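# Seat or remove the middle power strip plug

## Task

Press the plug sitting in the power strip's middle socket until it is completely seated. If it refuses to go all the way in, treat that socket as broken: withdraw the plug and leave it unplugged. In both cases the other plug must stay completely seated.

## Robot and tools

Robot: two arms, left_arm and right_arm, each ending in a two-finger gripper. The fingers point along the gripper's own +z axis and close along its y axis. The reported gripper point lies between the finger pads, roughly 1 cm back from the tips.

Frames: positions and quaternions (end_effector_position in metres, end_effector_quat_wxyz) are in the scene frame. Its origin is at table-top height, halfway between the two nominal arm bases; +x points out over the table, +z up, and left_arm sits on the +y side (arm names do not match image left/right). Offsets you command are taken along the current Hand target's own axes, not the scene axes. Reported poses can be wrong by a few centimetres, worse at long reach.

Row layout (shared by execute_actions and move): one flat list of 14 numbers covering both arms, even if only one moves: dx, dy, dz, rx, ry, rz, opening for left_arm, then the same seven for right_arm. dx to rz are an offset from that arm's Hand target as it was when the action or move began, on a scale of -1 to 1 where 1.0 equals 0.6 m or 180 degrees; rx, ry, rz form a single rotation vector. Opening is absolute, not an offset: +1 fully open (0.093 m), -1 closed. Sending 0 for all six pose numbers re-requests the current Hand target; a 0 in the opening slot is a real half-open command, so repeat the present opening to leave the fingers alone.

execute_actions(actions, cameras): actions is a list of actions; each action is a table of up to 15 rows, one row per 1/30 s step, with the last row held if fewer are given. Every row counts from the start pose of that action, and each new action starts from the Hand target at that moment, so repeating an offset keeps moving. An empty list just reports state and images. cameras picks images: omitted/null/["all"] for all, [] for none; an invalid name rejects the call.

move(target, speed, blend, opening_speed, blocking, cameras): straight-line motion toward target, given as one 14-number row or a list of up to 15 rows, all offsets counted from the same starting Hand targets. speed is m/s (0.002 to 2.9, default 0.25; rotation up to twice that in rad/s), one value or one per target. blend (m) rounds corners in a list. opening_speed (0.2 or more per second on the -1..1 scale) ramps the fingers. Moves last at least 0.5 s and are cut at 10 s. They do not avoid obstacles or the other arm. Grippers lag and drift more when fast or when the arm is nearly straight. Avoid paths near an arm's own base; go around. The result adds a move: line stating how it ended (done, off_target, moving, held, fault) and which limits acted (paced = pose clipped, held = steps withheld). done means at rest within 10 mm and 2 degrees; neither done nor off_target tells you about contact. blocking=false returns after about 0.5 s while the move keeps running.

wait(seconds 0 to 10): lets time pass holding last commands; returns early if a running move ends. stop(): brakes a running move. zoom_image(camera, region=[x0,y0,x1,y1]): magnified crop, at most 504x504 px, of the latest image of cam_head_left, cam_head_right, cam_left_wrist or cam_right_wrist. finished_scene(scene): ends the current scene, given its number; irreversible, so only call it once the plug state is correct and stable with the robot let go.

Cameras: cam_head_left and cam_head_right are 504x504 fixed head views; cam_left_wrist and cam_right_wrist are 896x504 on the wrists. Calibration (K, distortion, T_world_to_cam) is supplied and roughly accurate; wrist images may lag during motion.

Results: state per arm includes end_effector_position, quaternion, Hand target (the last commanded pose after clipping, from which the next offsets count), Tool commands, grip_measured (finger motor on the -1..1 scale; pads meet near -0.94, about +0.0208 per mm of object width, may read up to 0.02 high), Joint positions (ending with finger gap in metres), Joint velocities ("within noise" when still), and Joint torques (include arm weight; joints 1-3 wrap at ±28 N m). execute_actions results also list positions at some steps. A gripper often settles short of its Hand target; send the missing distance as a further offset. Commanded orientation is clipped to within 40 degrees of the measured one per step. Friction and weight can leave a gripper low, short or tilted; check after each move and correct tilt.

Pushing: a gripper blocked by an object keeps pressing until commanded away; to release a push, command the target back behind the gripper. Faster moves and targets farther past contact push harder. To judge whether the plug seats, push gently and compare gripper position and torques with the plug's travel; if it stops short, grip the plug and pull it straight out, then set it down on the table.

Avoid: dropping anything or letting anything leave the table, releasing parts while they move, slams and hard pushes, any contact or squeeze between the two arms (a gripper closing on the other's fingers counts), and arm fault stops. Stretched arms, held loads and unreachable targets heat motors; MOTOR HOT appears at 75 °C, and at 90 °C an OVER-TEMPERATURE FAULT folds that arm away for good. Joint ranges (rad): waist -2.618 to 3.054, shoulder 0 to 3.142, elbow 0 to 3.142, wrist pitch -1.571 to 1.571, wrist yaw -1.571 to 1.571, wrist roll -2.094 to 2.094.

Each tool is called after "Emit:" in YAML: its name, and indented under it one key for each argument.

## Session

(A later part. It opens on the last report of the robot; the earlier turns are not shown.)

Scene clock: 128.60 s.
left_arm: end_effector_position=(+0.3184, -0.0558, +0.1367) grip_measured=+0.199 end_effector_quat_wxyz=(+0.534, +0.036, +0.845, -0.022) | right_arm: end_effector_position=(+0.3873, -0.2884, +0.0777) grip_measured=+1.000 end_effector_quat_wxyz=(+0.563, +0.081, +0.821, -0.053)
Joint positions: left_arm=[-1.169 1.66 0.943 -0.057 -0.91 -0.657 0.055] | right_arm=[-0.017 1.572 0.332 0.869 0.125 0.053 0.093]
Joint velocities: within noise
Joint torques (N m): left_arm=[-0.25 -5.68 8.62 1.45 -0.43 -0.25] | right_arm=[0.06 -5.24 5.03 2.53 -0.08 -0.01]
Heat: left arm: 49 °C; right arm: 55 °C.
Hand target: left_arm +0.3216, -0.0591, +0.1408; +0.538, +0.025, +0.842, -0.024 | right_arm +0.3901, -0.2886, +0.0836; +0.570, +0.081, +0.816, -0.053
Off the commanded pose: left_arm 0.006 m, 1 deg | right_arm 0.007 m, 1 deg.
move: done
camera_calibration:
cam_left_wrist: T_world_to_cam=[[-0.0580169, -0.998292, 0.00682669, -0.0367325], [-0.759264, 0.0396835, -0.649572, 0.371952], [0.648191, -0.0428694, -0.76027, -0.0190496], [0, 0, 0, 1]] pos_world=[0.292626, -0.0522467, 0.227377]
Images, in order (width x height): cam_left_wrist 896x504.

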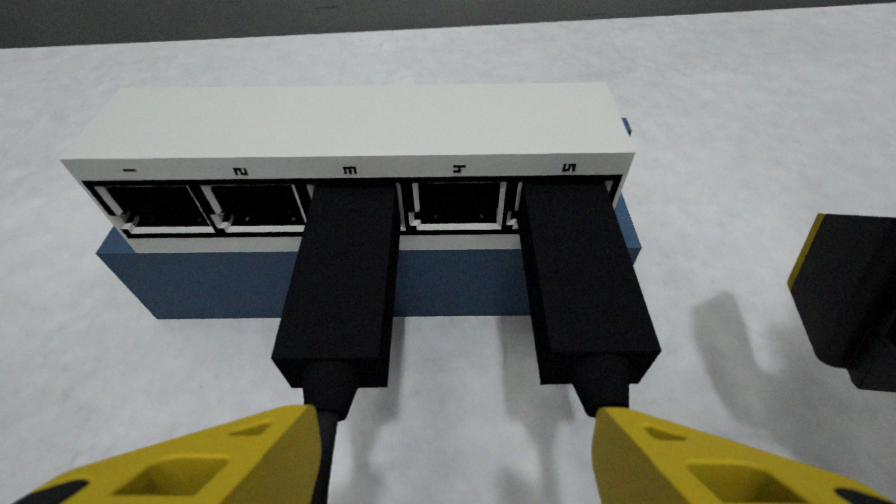

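Emit:
move:
  target:
    - [0.0077,0.0763,0.004,0,0,0,0.2,0,0,0,0,0,0,1]
    - [0.0652,0.0743,0.0583,0,0,0,0.2,0,0,0,0,0,0,1]
    - [0.0375,0.0695,0.134,0,0,0,0.2,0,0,0,0,0,0,1]
  speed: 0.15
  blend: [0.01,0.005,0]
  cameras: ["cam_left_wrist"]

Scene clock: 158.73 s.
left_arm: end_effector_position=(+0.3577, -0.0067, +0.0782) grip_measured=+0.199 end_effector_quat_wxyz=(+0.524, +0.051, +0.850, +0.017) | right_arm: end_effector_position=(+0.3873, -0.2884, +0.0777) grip_measured=+1.000 end_effector_quat_wxyz=(+0.563, +0.081, +0.821, -0.053)
Joint positions: left_arm=[-0.993 1.738 0.752 0.274 -0.81 -0.466 0.055] | right_arm=[-0.017 1.572 0.332 0.869 0.125 0.053 0.093]
Joint velocities: within noise
Joint torques (N m): left_arm=[4.03 -2.56 10.91 2.65 0.29 0.03] | right_arm=[0.09 -5.16 5.04 2.53 -0.07 -0.01]
Heat: left arm: 52 °C; right arm: 55 °C.
Hand target: left_arm +0.3879, -0.0224, +0.0863; +0.538, +0.025, +0.842, -0.024 | right_arm +0.3901, -0.2886, +0.0836; +0.570, +0.081, +0.816, -0.053
Off the commanded pose: left_arm 0.035 m, 6 deg | right_arm 0.007 m, 1 deg.
move: off_target (left_arm)
camera_calibration:
cam_left_wrist: T_world_to_cam=[[-0.0406825, -0.996287, -0.0758765, 0.0153059], [-0.77298, 0.0795008, -0.629429, 0.365465], [0.633124, 0.0330443, -0.773344, -0.0799951], [0, 0, 0, 1]] pos_world=[0.333767, -0.0111623, 0.169332]
Images, in order (width x height): cam_left_wrist 896x504.

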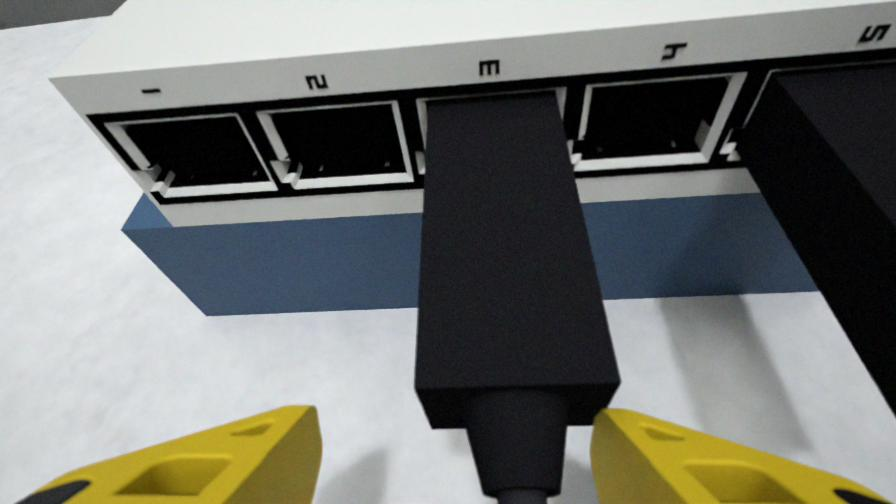

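Emit:
move:
  target: [0.0225,-0.0028,-0.0962,0,0,0,0.2,0,0,0,0,0,0,1]
  speed: 0.15
  cameras: ["cam_left_wrist"]

Scene clock: 162.20 s.
left_arm: end_effector_position=(+0.3307, -0.0236, +0.0909) grip_measured=+0.199 end_effector_quat_wxyz=(+0.533, +0.037, +0.845, -0.020) | right_arm: end_effector_position=(+0.3873, -0.2884, +0.0777) grip_measured=+1.000 end_effector_quat_wxyz=(+0.563, +0.081, +0.821, -0.053)
Joint positions: left_arm=[-1.088 1.685 0.739 0.23 -0.852 -0.573 0.055] | right_arm=[-0.017 1.572 0.332 0.869 0.125 0.053 0.093]
Joint velocities: within noise
Joint torques (N m): left_arm=[-0.38 -8.76 4.94 1.57 -0.41 -0.22] | right_arm=[0.03 -5.22 4.97 2.53 -0.07 -0.01]
Heat: left arm: 53 °C; right arm: 55 °C.
Hand target: left_arm +0.3298, -0.0200, +0.0982; +0.538, +0.025, +0.842, -0.024 | right_arm +0.3901, -0.2886, +0.0836; +0.570, +0.081, +0.816, -0.053
Off the commanded pose: left_arm 0.008 m, 2 deg | right_arm 0.007 m, 1 deg.
move: done
camera_calibration:
cam_left_wrist: T_world_to_cam=[[-0.0555002, -0.998457, 0.0018046, -0.00392495], [-0.761302, 0.0411481, -0.647091, 0.350791], [0.646018, -0.0372875, -0.762411, -0.0594288], [0, 0, 0, 1]] pos_world=[0.305232, -0.0205692, 0.181692]
Images, in order (width x height): cam_left_wrist 896x504.

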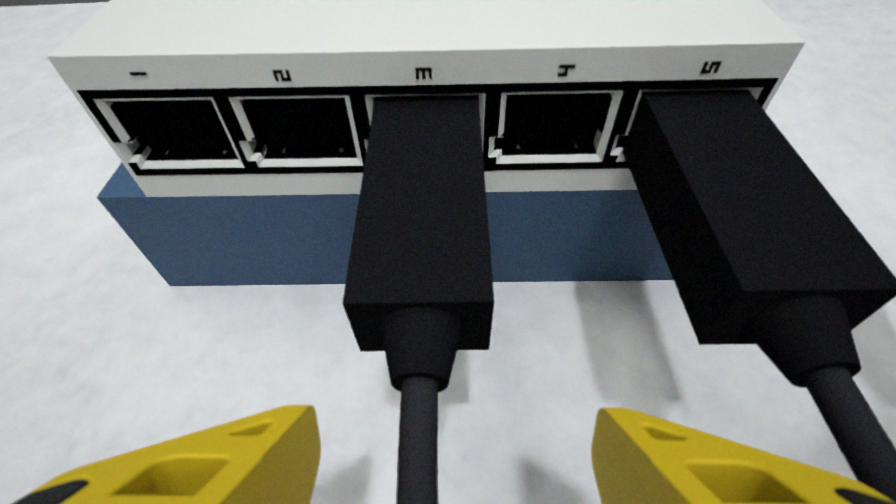

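Emit:
move:
  target: [0.0018,0.0168,0.0273,0,-0.0083,0,0.2,0,0,0,0,0,0,1]
  speed: 0.1
  cameras: ["cam_left_wrist"]

Scene clock: 166.93 s.
left_arm: end_effector_position=(+0.3443, -0.0119, +0.0935) grip_measured=+0.199 end_effector_quat_wxyz=(+0.550, +0.020, +0.835, -0.025) | right_arm: end_effector_position=(+0.3873, -0.2884, +0.0777) grip_measured=+1.000 end_effector_quat_wxyz=(+0.563, +0.081, +0.821, -0.053)
Joint positions: left_arm=[-1.039 1.685 0.695 0.355 -0.842 -0.525 0.055] | right_arm=[-0.017 1.572 0.332 0.869 0.125 0.053 0.093]
Joint velocities: within noise
Joint torques (N m): left_arm=[0.06 -5.79 4.74 1.88 -0.18 0.04] | right_arm=[0.03 -5.23 5 2.53 -0.08 0]
Heat: left arm: 52 °C; right arm: 56 °C.
Hand target: left_arm +0.3449, -0.0110, +0.0902; +0.549, +0.024, +0.835, -0.024 | right_arm +0.3901, -0.2886, +0.0836; +0.570, +0.081, +0.816, -0.053
Off the commanded pose: left_arm 0.003 m, 1 deg | right_arm 0.007 m, 1 deg.
move: done
camera_calibration:
cam_left_wrist: T_world_to_cam=[[-0.0345631, -0.998974, 0.0292745, -0.00128828], [-0.736, 0.00562659, -0.676959, 0.356071], [0.676099, -0.0449438, -0.735439, -0.0787684], [0, 0, 0, 1]] pos_world=[0.315279, -0.00683058, 0.183154]
Images, in order (width x height): cam_left_wrist 896x504.

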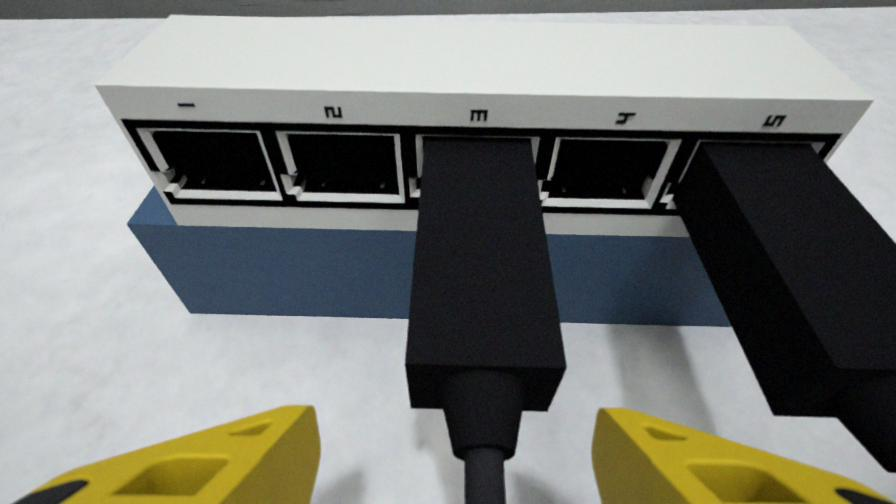

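Emit:
move:
  target:
    - [-0.002,-0.015,0.003,0,0,0,0.2,0,0,0,0,0,0,1]
    - [-0.0193,-0.0117,0.0708,0,0,0,0.2,0,0,0,0,0,0,1]
  speed: 0.06
  cameras: ["cam_left_wrist"]

Scene clock: 171.93 s.
left_arm: end_effector_position=(+0.3826, -0.0175, +0.0850) grip_measured=+0.199 end_effector_quat_wxyz=(+0.549, +0.021, +0.835, -0.023) | right_arm: end_effector_position=(+0.3873, -0.2884, +0.0777) grip_measured=+1.000 end_effector_quat_wxyz=(+0.563, +0.081, +0.821, -0.053)
Joint positions: left_arm=[-0.947 1.801 0.778 0.439 -0.768 -0.447 0.055] | right_arm=[-0.017 1.572 0.332 0.869 0.125 0.053 0.093]
Joint velocities: within noise
Joint torques (N m): left_arm=[0.32 -5.67 7.21 1.88 -0.11 0.02] | right_arm=[0.05 -5.19 5.01 2.53 -0.07 -0.01]
Heat: left arm: 52 °C; right arm: 56 °C.
Hand target: left_arm +0.3879, -0.0211, +0.0843; +0.549, +0.024, +0.835, -0.024 | right_arm +0.3901, -0.2886, +0.0836; +0.570, +0.081, +0.816, -0.053
Off the commanded pose: left_arm 0.006 m, 0 deg | right_arm 0.007 m, 1 deg.
move: done
camera_calibration:
cam_left_wrist: T_world_to_cam=[[-0.0340385, -0.999136, 0.0238553, -0.00496431], [-0.737154, 0.00898116, -0.675665, 0.378992], [0.674867, -0.0405836, -0.736822, -0.110507], [0, 0, 0, 1]] pos_world=[0.353784, -0.0128486, 0.174766]
Images, in order (width x height): cam_left_wrist 896x504.

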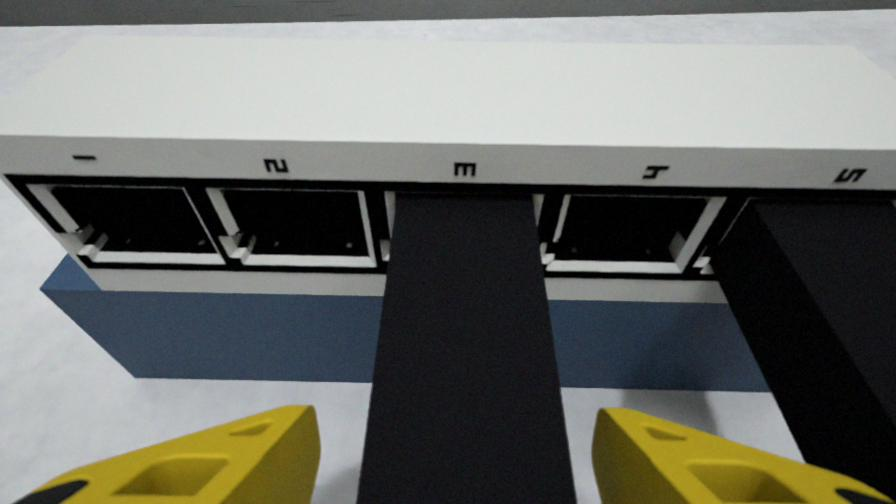

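Emit:
move:
  target:
    - [-0.007,-0.006,0.0083,0,0,0,0.2,0,0,0,0,0,0,1]
    - [-0.007,-0.006,0.0083,0,0,0,-0.6,0,0,0,0,0,0,1]
  speed: 0.06
  opening_speed: 0.4
  cameras: ["cam_left_wrist"]

Scene clock: 178.27 s.
left_arm: end_effector_position=(+0.3900, -0.0213, +0.0878) grip_measured=-0.378 end_effector_quat_wxyz=(+0.551, +0.022, +0.834, -0.023) | right_arm: end_effector_position=(+0.3873, -0.2884, +0.0777) grip_measured=+1.000 end_effector_quat_wxyz=(+0.563, +0.081, +0.821, -0.053)
Joint positions: left_arm=[-0.936 1.818 0.808 0.438 -0.761 -0.435 0.027] | right_arm=[-0.017 1.572 0.332 0.869 0.125 0.053 0.093]
Joint velocities: within noise
Joint torques (N m): left_arm=[0.06 -5.97 7.32 1.77 -0.11 -0.03] | right_arm=[0.08 -5.18 5.03 2.53 -0.08 -0.01]
Heat: left arm: 52 °C; right arm: 56 °C.
Hand target: left_arm +0.3938, -0.0251, +0.0860; +0.549, +0.025, +0.835, -0.024 | right_arm +0.3901, -0.2886, +0.0836; +0.570, +0.081, +0.816, -0.053
Off the commanded pose: left_arm 0.006 m, 0 deg | right_arm 0.007 m, 1 deg.
move: done
camera_calibration:
cam_left_wrist: T_world_to_cam=[[-0.0347554, -0.999099, 0.0243608, -0.00841523], [-0.733934, 0.00897135, -0.679162, 0.385309], [0.678331, -0.0414838, -0.733584, -0.115241], [0, 0, 0, 1]] pos_world=[0.36067, -0.016645, 0.177353]
Images, in order (width x height): cam_left_wrist 896x504.

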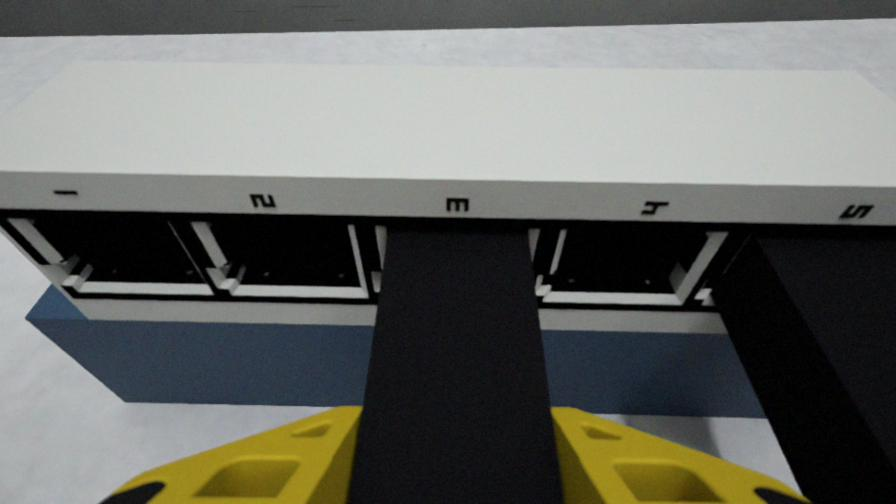

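Emit:
move:
  target: [-0.0168,0.0012,0.0472,0,-0.0167,0,-0.6,0,0,0,0,0,0,1]
  speed: 0.03
  cameras: ["cam_left_wrist"]

Scene clock: 181.73 s.
left_arm: end_effector_position=(+0.3926, -0.0202, +0.0875) grip_measured=-0.389 end_effector_quat_wxyz=(+0.561, +0.024, +0.827, -0.009) | right_arm: end_effector_position=(+0.3873, -0.2884, +0.0777) grip_measured=+1.000 end_effector_quat_wxyz=(+0.563, +0.081, +0.821, -0.053)
Joint positions: left_arm=[-0.939 1.84 0.808 0.477 -0.792 -0.403 0.027] | right_arm=[-0.017 1.572 0.332 0.869 0.125 0.053 0.093]
Joint velocities: within noise
Joint torques (N m): left_arm=[4.78 -1.44 10.07 2.74 0.4 0.48] | right_arm=[0.06 -5.19 5.03 2.53 -0.07 -0.02]
Heat: left arm: 52 °C; right arm: 56 °C.
Hand target: left_arm +0.4239, -0.0263, +0.0841; +0.571, +0.024, +0.820, -0.025 | right_arm +0.3901, -0.2886, +0.0836; +0.570, +0.081, +0.816, -0.053
Off the commanded pose: left_arm 0.032 m, 2 deg | right_arm 0.007 m, 1 deg.
move: off_target (left_arm)
camera_calibration:
cam_left_wrist: T_world_to_cam=[[-0.0231392, -0.999731, -0.00160533, -0.00951406], [-0.716148, 0.017696, -0.697724, 0.381784], [0.697565, -0.0149952, -0.716365, -0.125695], [0, 0, 0, 1]] pos_world=[0.360874, -0.0181523, 0.176321]
Images, in order (width x height): cam_left_wrist 896x504.

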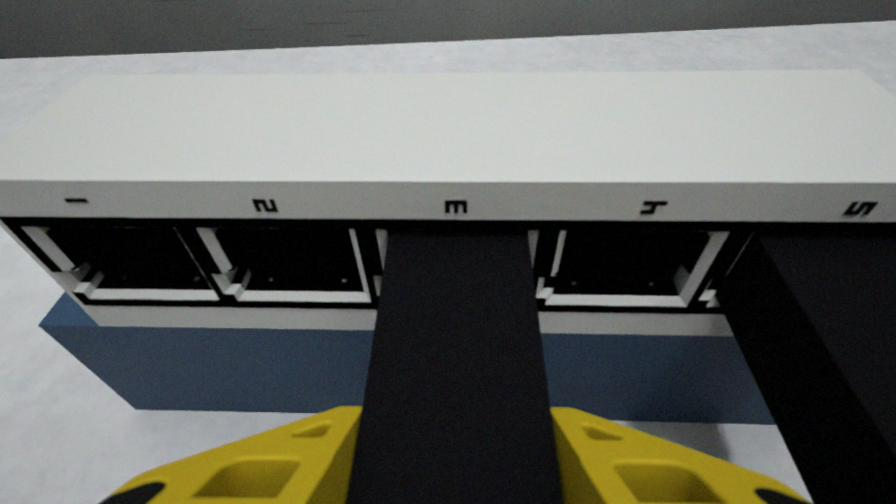

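Emit:
move:
  target: [-0.0068,0.0006,0.033,0.013,0.0,0.0048,-0.6,0,0,0,0,0,0,1]
  speed: 0.03
  cameras: ["cam_left_wrist"]

Scene clock: 186.07 s.
left_arm: end_effector_position=(+0.3930, -0.0205, +0.0874) grip_measured=-0.389 end_effector_quat_wxyz=(+0.562, +0.028, +0.826, -0.007) | right_arm: end_effector_position=(+0.3873, -0.2884, +0.0777) grip_measured=+1.000 end_effector_quat_wxyz=(+0.563, +0.081, +0.821, -0.053)
Joint positions: left_arm=[-0.938 1.842 0.808 0.483 -0.792 -0.392 0.027] | right_arm=[-0.017 1.572 0.332 0.869 0.125 0.053 0.093]
Joint velocities: within noise
Joint torques (N m): left_arm=[8.62 -0.23 11.54 2.99 1.03 0.88] | right_arm=[0.02 -5.19 4.98 2.52 -0.08 -0.02]
Heat: left arm: 53 °C; right arm: 56 °C.
Hand target: left_arm +0.4438, -0.0274, +0.0811; +0.571, +0.042, +0.819, -0.037 | right_arm +0.3901, -0.2886, +0.0836; +0.570, +0.081, +0.816, -0.053
Off the commanded pose: left_arm 0.052 m, 4 deg | right_arm 0.007 m, 1 deg.
move: off_target (left_arm)
camera_calibration:
cam_left_wrist: T_world_to_cam=[[-0.0271311, -0.999591, -0.00906629, -0.00756334], [-0.714377, 0.0257323, -0.699288, 0.381592], [0.699235, -0.0124957, -0.714783, -0.12682], [0, 0, 0, 1]] pos_world=[0.361072, -0.0189642, 0.176125]
Images, in order (width x height): cam_left_wrist 896x504.

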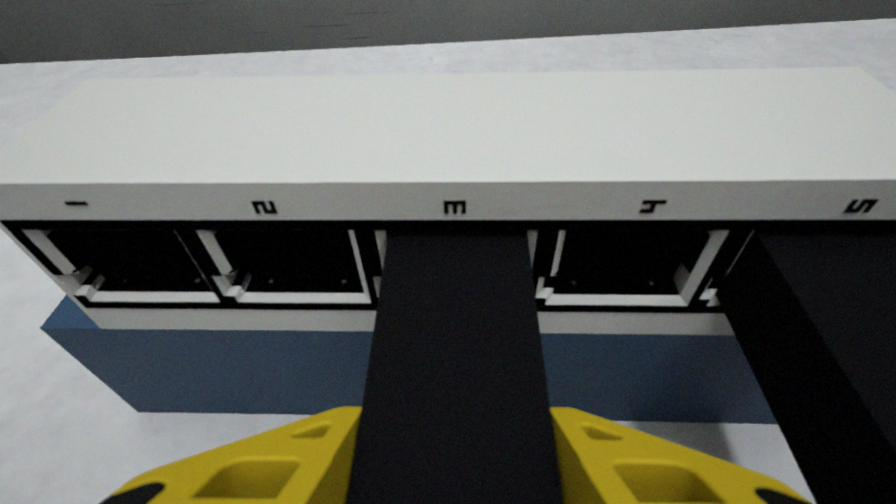

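Emit:
move:
  target: [-0.0068,0.0006,0.033,0,0.0,0,-0.6,0,0,0,0,0,0,1]
  speed: 0.03
  cameras: ["cam_left_wrist"]

Scene clock: 189.57 s.
left_arm: end_effector_position=(+0.3934, -0.0201, +0.0841) grip_measured=-0.389 end_effector_quat_wxyz=(+0.560, +0.031, +0.828, -0.003) | right_arm: end_effector_position=(+0.3873, -0.2884, +0.0777) grip_measured=+1.000 end_effector_quat_wxyz=(+0.563, +0.081, +0.821, -0.053)
Joint positions: left_arm=[-0.937 1.851 0.808 0.486 -0.791 -0.385 0.027] | right_arm=[-0.017 1.572 0.332 0.869 0.125 0.053 0.093]
Joint velocities: within noise
Joint torques (N m): left_arm=[11.1 1.32 14.68 3.01 1.23 1.02] | right_arm=[0.05 -5.22 5.03 2.53 -0.08 0]
Heat: left arm: 54 °C; right arm: 56 °C.
Hand target: left_arm +0.4638, -0.0292, +0.0781; +0.571, +0.041, +0.819, -0.037 | right_arm +0.3901, -0.2886, +0.0836; +0.570, +0.081, +0.816, -0.053
Off the commanded pose: left_arm 0.071 m, 4 deg | right_arm 0.007 m, 1 deg.
move: off_target (left_arm)
camera_calibration:
cam_left_wrist: T_world_to_cam=[[-0.0285253, -0.999401, -0.0196016, -0.00576642], [-0.717122, 0.0341214, -0.696112, 0.380643], [0.696364, -0.00580011, -0.717665, -0.127926], [0, 0, 0, 1]] pos_world=[0.361886, -0.019493, 0.17305]
Images, in order (width x height): cam_left_wrist 896x504.

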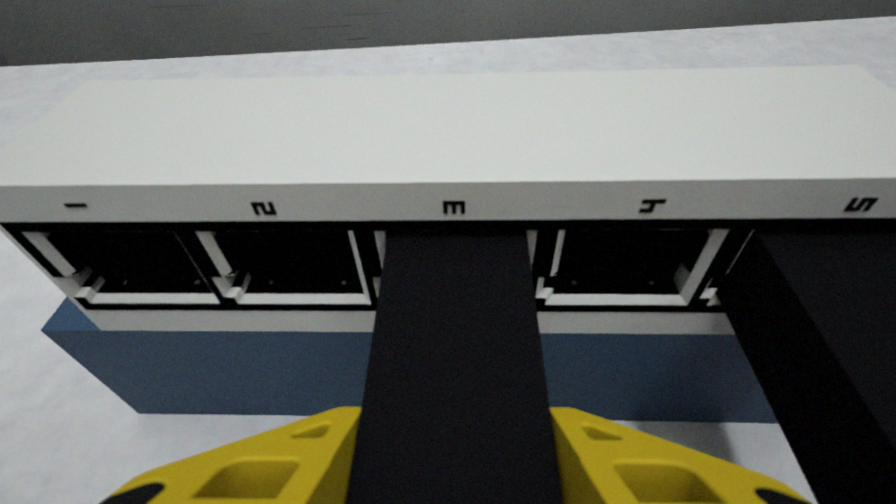

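Emit:
move:
  target:
    - [0.0292,0.0003,-0.1177,0,0,0,-0.6,0,0,0,0,0,0,1]
    - [0.0292,0.0003,-0.1177,0,0,0,0.2,0,0,0,0,0,0,1]
    - [0.0587,-0.0075,-0.2168,0,0,0,0.2,0,0,0,0,0,0,1]
    - [-0.0128,-0.0095,-0.2538,-0.013,0.02,-0.0048,0.2,0,0,0,0,0,0,1]
    - [-0.0148,-0.0865,-0.2455,-0.013,0.02,-0.0048,0.2,0,0,0,0,0,0,1]
  speed: 0.15
  blend: [0,0,0.005,0.01,0]
  opening_speed: 0.8
  cameras: ["cam_left_wrist"]

Emit:
zoom_image:
  camera: "cam_left_wrist"
  region: [260, 300, 420, 400]

Emit:
zoom_image:
  camera: "cam_left_wrist"
  region: [510, 300, 670, 400]

Scene clock: 202.57 s.
left_arm: end_effector_position=(+0.3212, -0.0613, +0.1340) grip_measured=+0.199 end_effector_quat_wxyz=(+0.541, +0.036, +0.840, -0.021) | right_arm: end_effector_position=(+0.3873, -0.2884, +0.0777) grip_measured=+1.000 end_effector_quat_wxyz=(+0.563, +0.081, +0.821, -0.053)
Joint positions: left_arm=[-1.172 1.69 0.95 -0.019 -0.924 -0.645 0.055] | right_arm=[-0.017 1.572 0.332 0.869 0.125 0.053 0.093]
Joint velocities: within noise
Joint torques (N m): left_arm=[-0.4 -5.9 8.62 1.45 -0.41 -0.28] | right_arm=[0.08 -5.2 5 2.52 -0.08 -0.02]
Heat: left arm: 57 °C; right arm: 56 °C.
Hand target: left_arm +0.3238, -0.0652, +0.1382; +0.545, +0.025, +0.838, -0.023 | right_arm +0.3901, -0.2886, +0.0836; +0.570, +0.081, +0.816, -0.053
Off the commanded pose: left_arm 0.006 m, 1 deg | right_arm 0.007 m, 1 deg.
move: done
camera_calibration:
cam_left_wrist: T_world_to_cam=[[-0.0560329, -0.998415, 0.00531776, -0.0424772], [-0.74885, 0.0385029, -0.66162, 0.370871], [0.660367, -0.0410547, -0.74982, -0.0283566], [0, 0, 0, 1]] pos_world=[0.294073, -0.0578536, 0.224339]
Images, in order (width x height): cam_left_wrist 896x504.

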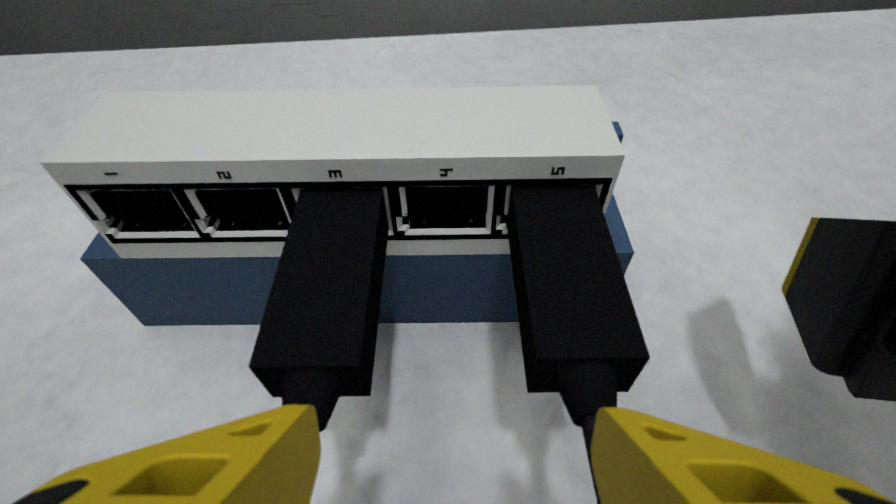

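Scaled by 3.150.

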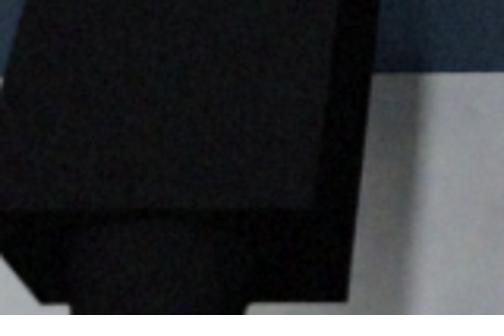

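Scaled by 3.150.

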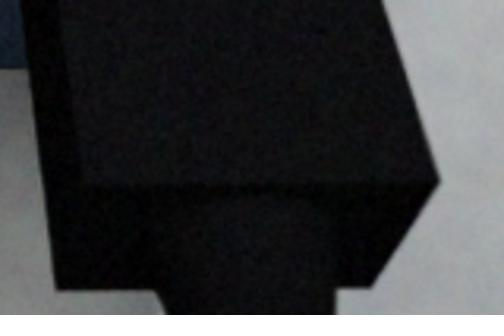

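Emit:
move:
  target: [-0.0508,0.0035,-0.0375,0,0.239,0,0.2,0,0,0,0,0,0,1]
  speed: 0.3
  cameras: ["cam_left_wrist"]

Scene clock: 223.13 s.
left_arm: end_effector_position=(+0.3139, -0.0596, +0.1746) grip_measured=+0.199 end_effector_quat_wxyz=(+0.204, +0.038, +0.978, -0.011) | right_arm: end_effector_position=(+0.3873, -0.2884, +0.0777) grip_measured=+1.000 end_effector_quat_wxyz=(+0.563, +0.081, +0.821, -0.053)
Joint positions: left_arm=[-0.982 1.877 1.776 -1.196 -0.31 -0.841 0.055] | right_arm=[-0.017 1.572 0.332 0.869 0.125 0.053 0.093]
Joint velocities: within noise
Joint torques (N m): left_arm=[0.01 -7.19 8.44 0.74 -0.1 -0.19] | right_arm=[0.05 -5.2 5.01 2.53 -0.08 -0.01]
Heat: left arm: 54 °C; right arm: 57 °C.
Hand target: left_arm +0.3158, -0.0620, +0.1751; +0.200, +0.032, +0.979, -0.013 | right_arm +0.3901, -0.2886, +0.0836; +0.570, +0.081, +0.816, -0.053
Off the commanded pose: left_arm 0.003 m, 1 deg | right_arm 0.007 m, 1 deg.
move: done
camera_calibration:
cam_left_wrist: T_world_to_cam=[[-0.0524599, -0.998604, -0.0060964, -0.0405057], [-0.998583, 0.0524022, 0.00927051, 0.354277], [-0.00893811, 0.00657409, -0.999938, 0.26367], [0, 0, 0, 1]] pos_world=[0.354007, -0.0607475, 0.260122]
Images, in order (width x height): cam_left_wrist 896x504.

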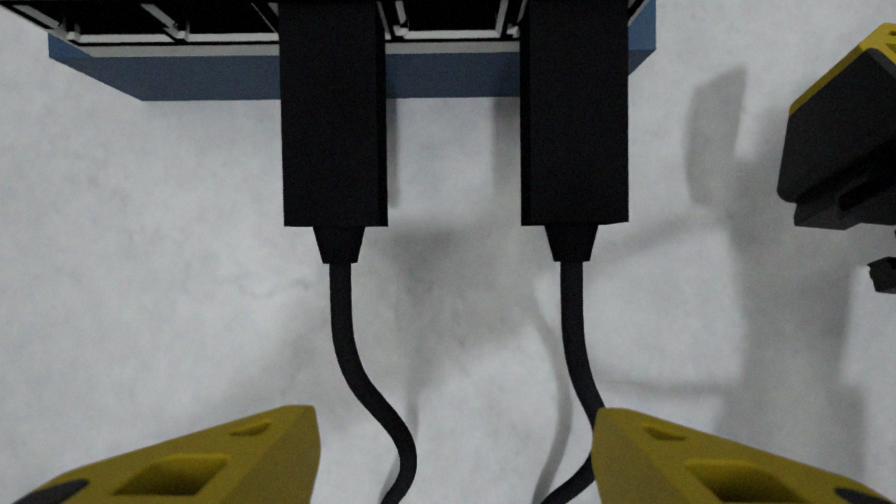

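Excellent view.

Emit:
zoom_image:
  camera: "cam_left_wrist"
  region: [270, 190, 400, 270]

Emit:
zoom_image:
  camera: "cam_left_wrist"
  region: [510, 190, 640, 270]

Emit:
zoom_image:
  camera: "cam_left_wrist"
  region: [260, 0, 400, 110]

Emit:
zoom_image:
  camera: "cam_left_wrist"
  region: [505, 0, 645, 110]

Scaled by 3.877.

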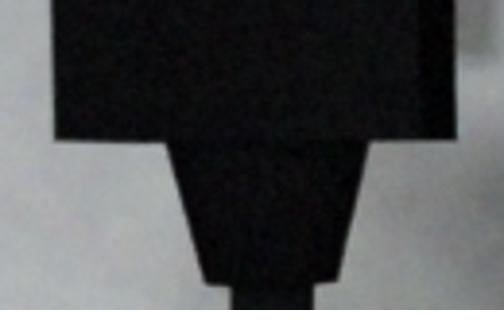

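Scaled by 3.877.

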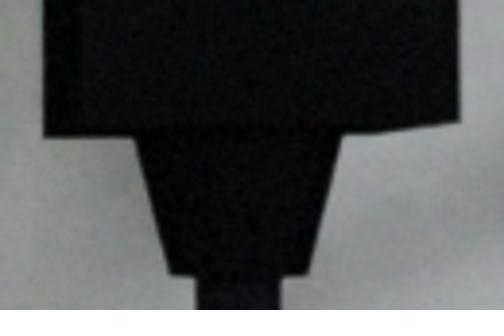

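Scaled by 3.600.

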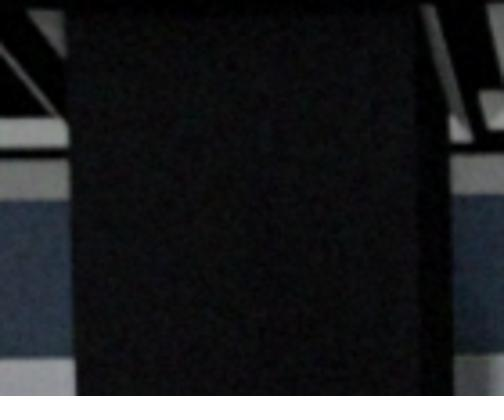

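Scaled by 3.600.

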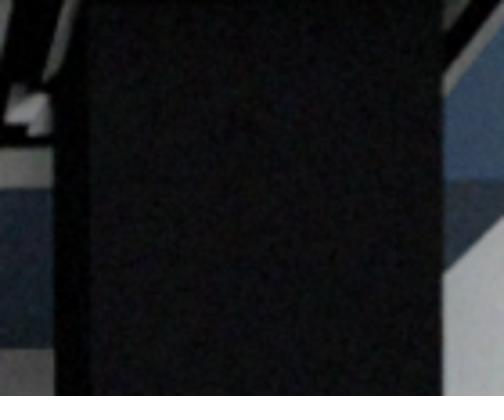

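Emit:
move:
  target:
    - [0.013,0.0748,0.0568,0,-0.236,0,0.2,0,0,0,0,0,0,1]
    - [0.0152,0.0775,0.1463,0,-0.236,0,0.2,0,0,0,0,0,0,1]
  speed: 0.3
  cameras: ["cam_left_wrist"]

Scene clock: 243.90 s.
left_arm: end_effector_position=(+0.3441, -0.0194, +0.0952) grip_measured=+0.199 end_effector_quat_wxyz=(+0.542, +0.020, +0.840, -0.026) | right_arm: end_effector_position=(+0.3873, -0.2884, +0.0777) grip_measured=+1.000 end_effector_quat_wxyz=(+0.563, +0.081, +0.821, -0.053)
Joint positions: left_arm=[-1.049 1.694 0.737 0.294 -0.84 -0.551 0.055] | right_arm=[-0.017 1.572 0.332 0.869 0.125 0.053 0.093]
Joint velocities: within noise
Joint torques (N m): left_arm=[0.08 -5.56 4.83 1.86 -0.2 0.02] | right_arm=[0.05 -5.26 5 2.52 -0.07 -0.01]
Heat: left arm: 53 °C; right arm: 57 °C.
Hand target: left_arm +0.3448, -0.0183, +0.0900; +0.541, +0.025, +0.840, -0.023 | right_arm +0.3901, -0.2886, +0.0836; +0.570, +0.081, +0.816, -0.053
Off the commanded pose: left_arm 0.005 m, 1 deg | right_arm 0.007 m, 1 deg.
move: done
camera_calibration:
cam_left_wrist: T_world_to_cam=[[-0.0351799, -0.998904, 0.0308742, -0.00879078], [-0.747686, 0.0058086, -0.664027, 0.359867], [0.66312, -0.0464446, -0.747071, -0.0721981], [0, 0, 0, 1]] pos_world=[0.316634, -0.0142247, 0.185296]
Images, in order (width x height): cam_left_wrist 896x504.

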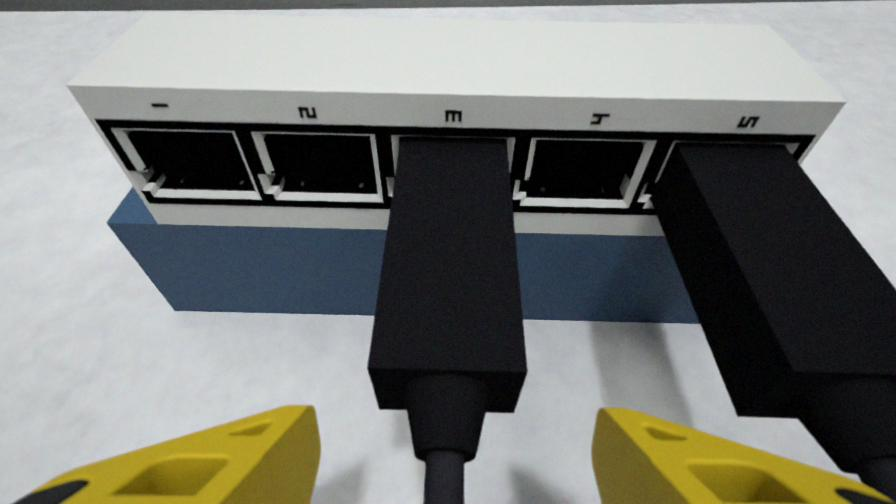

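Emit:
move:
  target: [-0.0192,-0.0037,0.071,0,0,0,0.2,0,0,0,0,0,0,1]
  speed: 0.08
  cameras: ["cam_left_wrist"]

Scene clock: 248.13 s.
left_arm: end_effector_position=(+0.3827, -0.0197, +0.0835) grip_measured=+0.199 end_effector_quat_wxyz=(+0.540, +0.023, +0.841, -0.021) | right_arm: end_effector_position=(+0.3873, -0.2884, +0.0777) grip_measured=+1.000 end_effector_quat_wxyz=(+0.563, +0.081, +0.821, -0.053)
Joint positions: left_arm=[-0.948 1.804 0.8 0.392 -0.762 -0.463 0.055] | right_arm=[-0.017 1.572 0.332 0.869 0.125 0.053 0.093]
Joint velocities: within noise
Joint torques (N m): left_arm=[0.32 -5.74 7.31 1.88 -0.1 0.04] | right_arm=[0.08 -5.2 5.03 2.52 -0.08 -0.01]
Heat: left arm: 53 °C; right arm: 57 °C.
Hand target: left_arm +0.3880, -0.0237, +0.0830; +0.541, +0.025, +0.840, -0.023 | right_arm +0.3901, -0.2886, +0.0836; +0.570, +0.081, +0.816, -0.053
Off the commanded pose: left_arm 0.007 m, 0 deg | right_arm 0.007 m, 1 deg.
move: done
camera_calibration:
cam_left_wrist: T_world_to_cam=[[-0.0334312, -0.99925, 0.0195155, -0.0070535], [-0.750958, 0.0122298, -0.660236, 0.381966], [0.659503, -0.0367278, -0.750804, -0.104689], [0, 0, 0, 1]] pos_world=[0.355647, -0.0155646, 0.173725]
Images, in order (width x height): cam_left_wrist 896x504.

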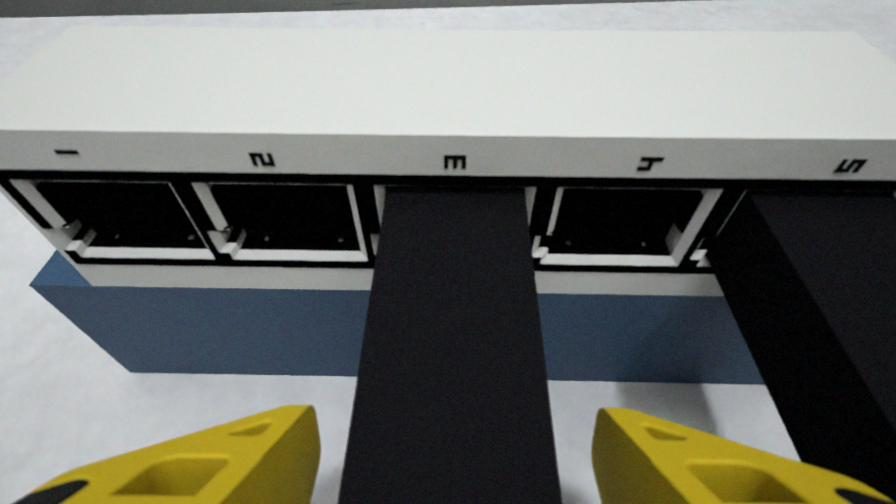

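Emit:
move:
  target:
    - [0,0,0,0,0,0,-0.6,0,0,0,0,0,0,1]
    - [-0.0127,0.0004,0.0035,0,0.02,0,-0.6,0,0,0,0,0,0,1]
    - [-0.0402,0.0017,0.0643,0,0.02,0,-0.6,0,0,0,0,0,0,1]
  speed: 0.04
  opening_speed: 0.5
  cameras: ["cam_left_wrist"]

Scene clock: 255.30 s.
left_arm: end_effector_position=(+0.3862, -0.0202, +0.0847) grip_measured=-0.389 end_effector_quat_wxyz=(+0.503, +0.028, +0.864, +0.000) | right_arm: end_effector_position=(+0.3873, -0.2884, +0.0777) grip_measured=+1.000 end_effector_quat_wxyz=(+0.563, +0.081, +0.821, -0.053)
Joint positions: left_arm=[-0.934 1.797 0.902 0.165 -0.736 -0.507 0.027] | right_arm=[-0.017 1.572 0.332 0.869 0.125 0.053 0.093]
Joint velocities: within noise
Joint torques (N m): left_arm=[7.46 -2.39 12.4 2.62 0.53 0.8] | right_arm=[0.05 -5.22 5.01 2.52 -0.08 0]
Heat: left arm: 53 °C; right arm: 57 °C.
Hand target: left_arm +0.4331, -0.0255, +0.0889; +0.514, +0.026, +0.857, -0.022 | right_arm +0.3901, -0.2886, +0.0836; +0.570, +0.081, +0.816, -0.053
Off the commanded pose: left_arm 0.047 m, 3 deg | right_arm 0.007 m, 1 deg.
move: off_target (left_arm)
camera_calibration:
cam_left_wrist: T_world_to_cam=[[-0.0208028, -0.999512, -0.023313, -0.00866817], [-0.805072, 0.030573, -0.592388, 0.400998], [0.592812, 0.0064453, -0.805315, -0.0748264], [0, 0, 0, 1]] pos_world=[0.36701, -0.0204414, 0.177085]
Images, in order (width x height): cam_left_wrist 896x504.

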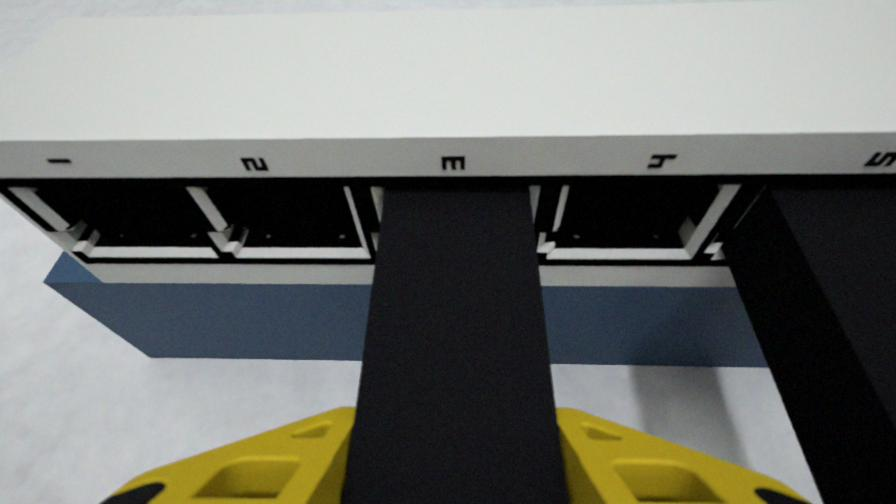

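Emit:
move:
  target:
    - [0,0,0.01,0,-0.04,0,-0.6,0,0,0,0,0,0,1]
    - [0,0,0.01,0.02,-0.02,0,-0.6,0,0,0,0,0,0,1]
    - [0,0,0.02,-0.02,-0.02,0,-0.6,0,0,0,0,0,0,1]
    - [0,0,0.02,0.01,-0.01,0,-0.6,0,0,0,0,0,0,1]
  speed: 0.08
  cameras: ["cam_left_wrist"]

Scene clock: 261.23 s.
left_arm: end_effector_position=(+0.3875, -0.0203, +0.0840) grip_measured=-0.389 end_effector_quat_wxyz=(+0.514, +0.035, +0.857, +0.007) | right_arm: end_effector_position=(+0.3873, -0.2884, +0.0777) grip_measured=+1.000 end_effector_quat_wxyz=(+0.563, +0.081, +0.821, -0.053)
Joint positions: left_arm=[-0.938 1.809 0.888 0.216 -0.755 -0.474 0.027] | right_arm=[-0.017 1.572 0.332 0.869 0.125 0.053 0.093]
Joint velocities: within noise
Joint torques (N m): left_arm=[9.47 -1.57 11.28 3.15 0.93 0.9] | right_arm=[0.02 -5.19 5.03 2.53 -0.08 -0.01]
Heat: left arm: 54 °C; right arm: 57 °C.
Hand target: left_arm +0.4437, -0.0263, +0.0833; +0.527, +0.033, +0.848, -0.036 | right_arm +0.3901, -0.2886, +0.0836; +0.570, +0.081, +0.816, -0.053
Off the commanded pose: left_arm 0.057 m, 5 deg | right_arm 0.007 m, 1 deg.
move: off_target (left_arm)
camera_calibration:
cam_left_wrist: T_world_to_cam=[[-0.0245305, -0.998871, -0.0406813, -0.00593512], [-0.789149, 0.0443296, -0.6126, 0.397396], [0.613711, 0.0170762, -0.789346, -0.0853308], [0, 0, 0, 1]] pos_world=[0.365827, -0.0220877, 0.175848]
Images, in order (width x height): cam_left_wrist 896x504.

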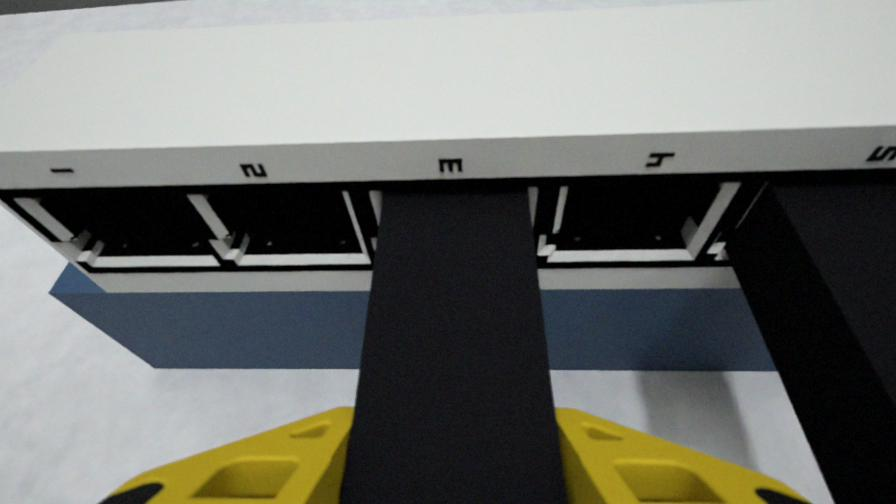

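Emit:
move:
  target:
    - [0.0393,-0.0008,-0.0862,0,0,0,-0.6,0,0,0,0,0,0,1]
    - [0.0393,-0.0008,-0.0862,0,0,0,0.2,0,0,0,0,0,0,1]
    - [0.0752,-0.0055,-0.178,0,0,0,0.2,0,0,0,0,0,0,1]
    - [-0.0087,-0.0093,-0.234,0,0.05,0,0.2,0,0,0,0,0,0,1]
    - [-0.0442,-0.0832,-0.2517,-0.0075,0.225,-0.0037,0.2,0,0,0,0,0,0,1]
  speed: [0.1,0.1,0.15,0.25,0.3]
  blend: [0,0,0.005,0.01,0]
  opening_speed: 1
  cameras: ["cam_left_wrist"]

Emit:
zoom_image:
  camera: "cam_left_wrist"
  region: [270, 190, 400, 270]

Emit:
zoom_image:
  camera: "cam_left_wrist"
  region: [510, 190, 640, 270]

Scene clock: 274.70 s.
left_arm: end_effector_position=(+0.3135, -0.0600, +0.1749) grip_measured=+0.199 end_effector_quat_wxyz=(+0.205, +0.042, +0.978, -0.014) | right_arm: end_effector_position=(+0.3873, -0.2884, +0.0777) grip_measured=+1.000 end_effector_quat_wxyz=(+0.563, +0.081, +0.821, -0.053)
Joint positions: left_arm=[-0.982 1.869 1.765 -1.185 -0.308 -0.833 0.055] | right_arm=[-0.017 1.572 0.332 0.869 0.125 0.053 0.093]
Joint velocities: within noise
Joint torques (N m): left_arm=[0.14 -7.12 8.53 0.78 -0.11 -0.23] | right_arm=[0.03 -5.2 5.03 2.53 -0.08 -0.01]
Heat: left arm: 55 °C; right arm: 58 °C.
Hand target: left_arm +0.3160, -0.0619, +0.1752; +0.201, +0.033, +0.979, -0.016 | right_arm +0.3901, -0.2886, +0.0836; +0.570, +0.081, +0.816, -0.053
Off the commanded pose: left_arm 0.003 m, 1 deg | right_arm 0.007 m, 1 deg.
move: done; target 2's new opening was sent with left_arm's hand 0.004 m and 3 deg from that target
camera_calibration:
cam_left_wrist: T_world_to_cam=[[-0.0612739, -0.99812, -0.00158787, -0.0389545], [-0.998102, 0.061263, 0.00618776, 0.35477], [-0.00607885, 0.001964, -0.99998, 0.26268], [0, 0, 0, 1]] pos_world=[0.353307, -0.0611314, 0.260417]
Images, in order (width x height): cam_left_wrist 896x504.

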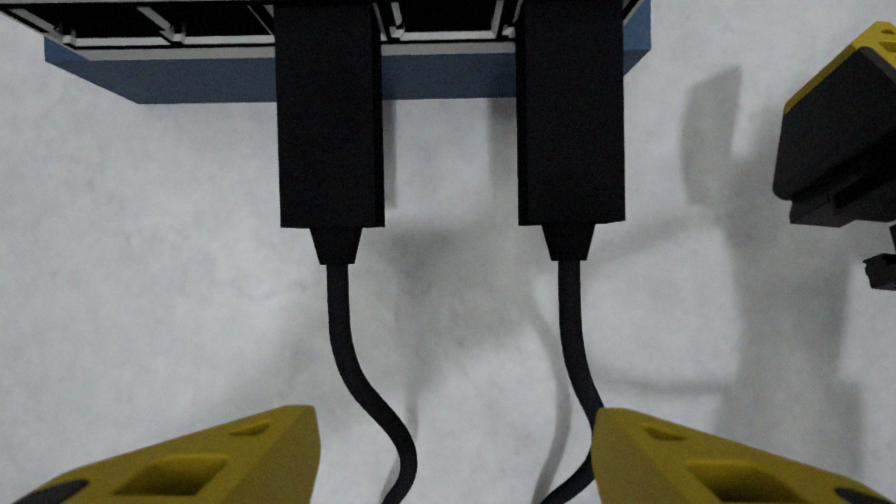

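Scaled by 3.877.

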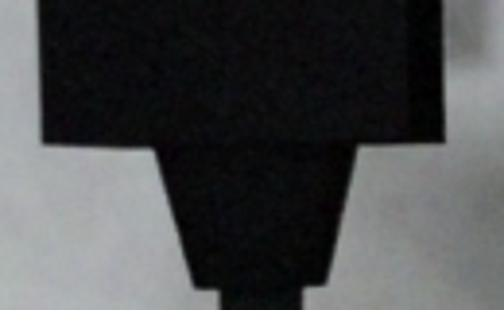

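Scaled by 3.877.

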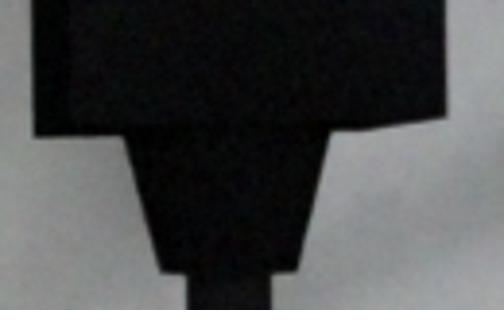

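Emit:
move:
  target:
    - [0.0137,0.075,0.0565,0,-0.236,0,0.2,0,0,0,0,0,0,1]
    - [0.0158,0.0781,0.1463,0,-0.236,0,0.2,0,0,0,0,0,0,1]
    - [-0.0453,0.0748,0.187,0,-0.236,0,0.2,0,0,0,0,0,0,1]
  speed: [0.3,0.2,0.1]
  cameras: ["cam_left_wrist"]

Scene clock: 291.47 s.
left_arm: end_effector_position=(+0.3829, -0.0203, +0.0836) grip_measured=+0.199 end_effector_quat_wxyz=(+0.542, +0.022, +0.839, -0.026) | right_arm: end_effector_position=(+0.3873, -0.2884, +0.0777) grip_measured=+1.000 end_effector_quat_wxyz=(+0.563, +0.081, +0.821, -0.053)
Joint positions: left_arm=[-0.947 1.805 0.794 0.412 -0.757 -0.46 0.055] | right_arm=[-0.017 1.572 0.332 0.869 0.125 0.053 0.093]
Joint velocities: within noise
Joint torques (N m): left_arm=[0.38 -5.64 7.23 1.83 -0.11 0.03] | right_arm=[0.03 -5.22 5.01 2.53 -0.06 -0.01]
Heat: left arm: 54 °C; right arm: 58 °C.
Hand target: left_arm +0.3881, -0.0237, +0.0820; +0.542, +0.025, +0.840, -0.026 | right_arm +0.3901, -0.2886, +0.0836; +0.570, +0.081, +0.816, -0.053
Off the commanded pose: left_arm 0.006 m, 0 deg | right_arm 0.007 m, 1 deg.
move: done
camera_calibration:
cam_left_wrist: T_world_to_cam=[[-0.0378294, -0.998898, 0.0277834, -0.0066946], [-0.747272, 0.00981908, -0.664446, 0.381097], [0.663441, -0.0458973, -0.74682, -0.106726], [0, 0, 0, 1]] pos_world=[0.355336, -0.0153277, 0.173699]
Images, in order (width x height): cam_left_wrist 896x504.

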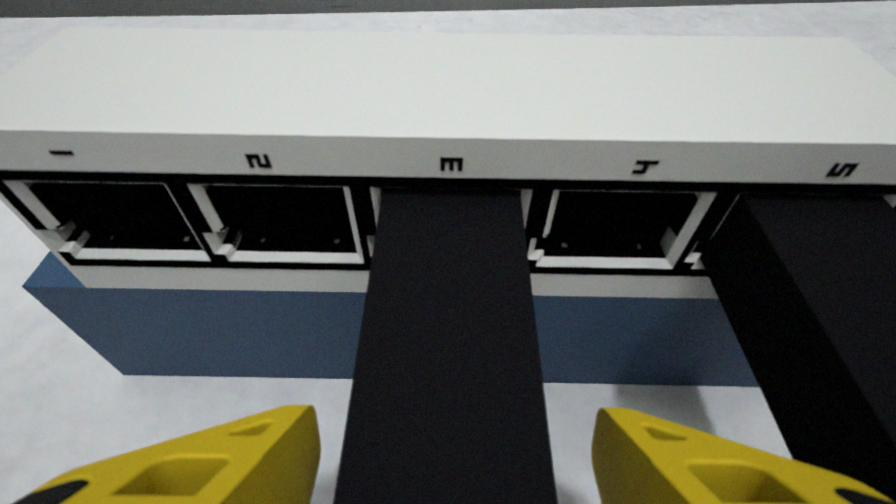

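Emit:
move:
  target:
    - [0,0,0,0,0,0,-0.6,0,0,0,0,0,0,1]
    - [-0.0512,0,-0.0083,0,0.017,0,-0.6,0,0,0,0,0,0,1]
  speed: 0.05
  opening_speed: 0.5
  cameras: ["cam_left_wrist"]

Scene clock: 296.57 s.
left_arm: end_effector_position=(+0.3856, -0.0192, +0.0885) grip_measured=-0.388 end_effector_quat_wxyz=(+0.505, +0.028, +0.862, -0.015) | right_arm: end_effector_position=(+0.3873, -0.2884, +0.0777) grip_measured=+1.000 end_effector_quat_wxyz=(+0.563, +0.081, +0.821, -0.053)
Joint positions: left_arm=[-0.926 1.773 0.879 0.194 -0.71 -0.5 0.027] | right_arm=[-0.017 1.572 0.332 0.869 0.125 0.053 0.093]
Joint velocities: within noise
Joint torques (N m): left_arm=[0.96 -9.88 9.52 1.6 -0.14 0.22] | right_arm=[0.05 -5.18 5.01 2.53 -0.07 0]
Heat: left arm: 54 °C; right arm: 58 °C.
Hand target: left_arm +0.3963, -0.0236, +0.1121; +0.519, +0.026, +0.854, -0.026 | right_arm +0.3901, -0.2886, +0.0836; +0.570, +0.081, +0.816, -0.053
Off the commanded pose: left_arm 0.026 m, 2 deg | right_arm 0.007 m, 1 deg.
move: off_target (left_arm)
camera_calibration:
cam_left_wrist: T_world_to_cam=[[-0.0354953, -0.999362, 0.00401557, -0.00434052], [-0.802039, 0.0260892, -0.596702, 0.401899], [0.596216, -0.0244008, -0.802453, -0.0735141], [0, 0, 0, 1]] pos_world=[0.366015, -0.0166168, 0.180839]
Images, in order (width x height): cam_left_wrist 896x504.

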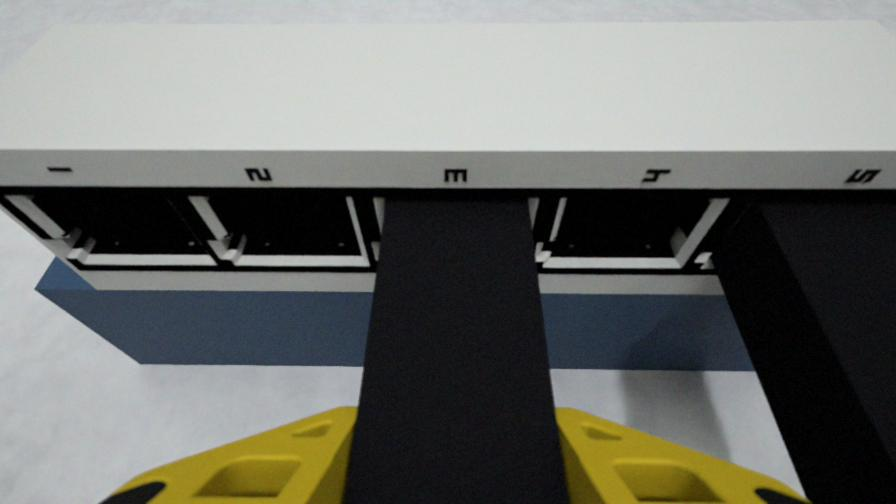

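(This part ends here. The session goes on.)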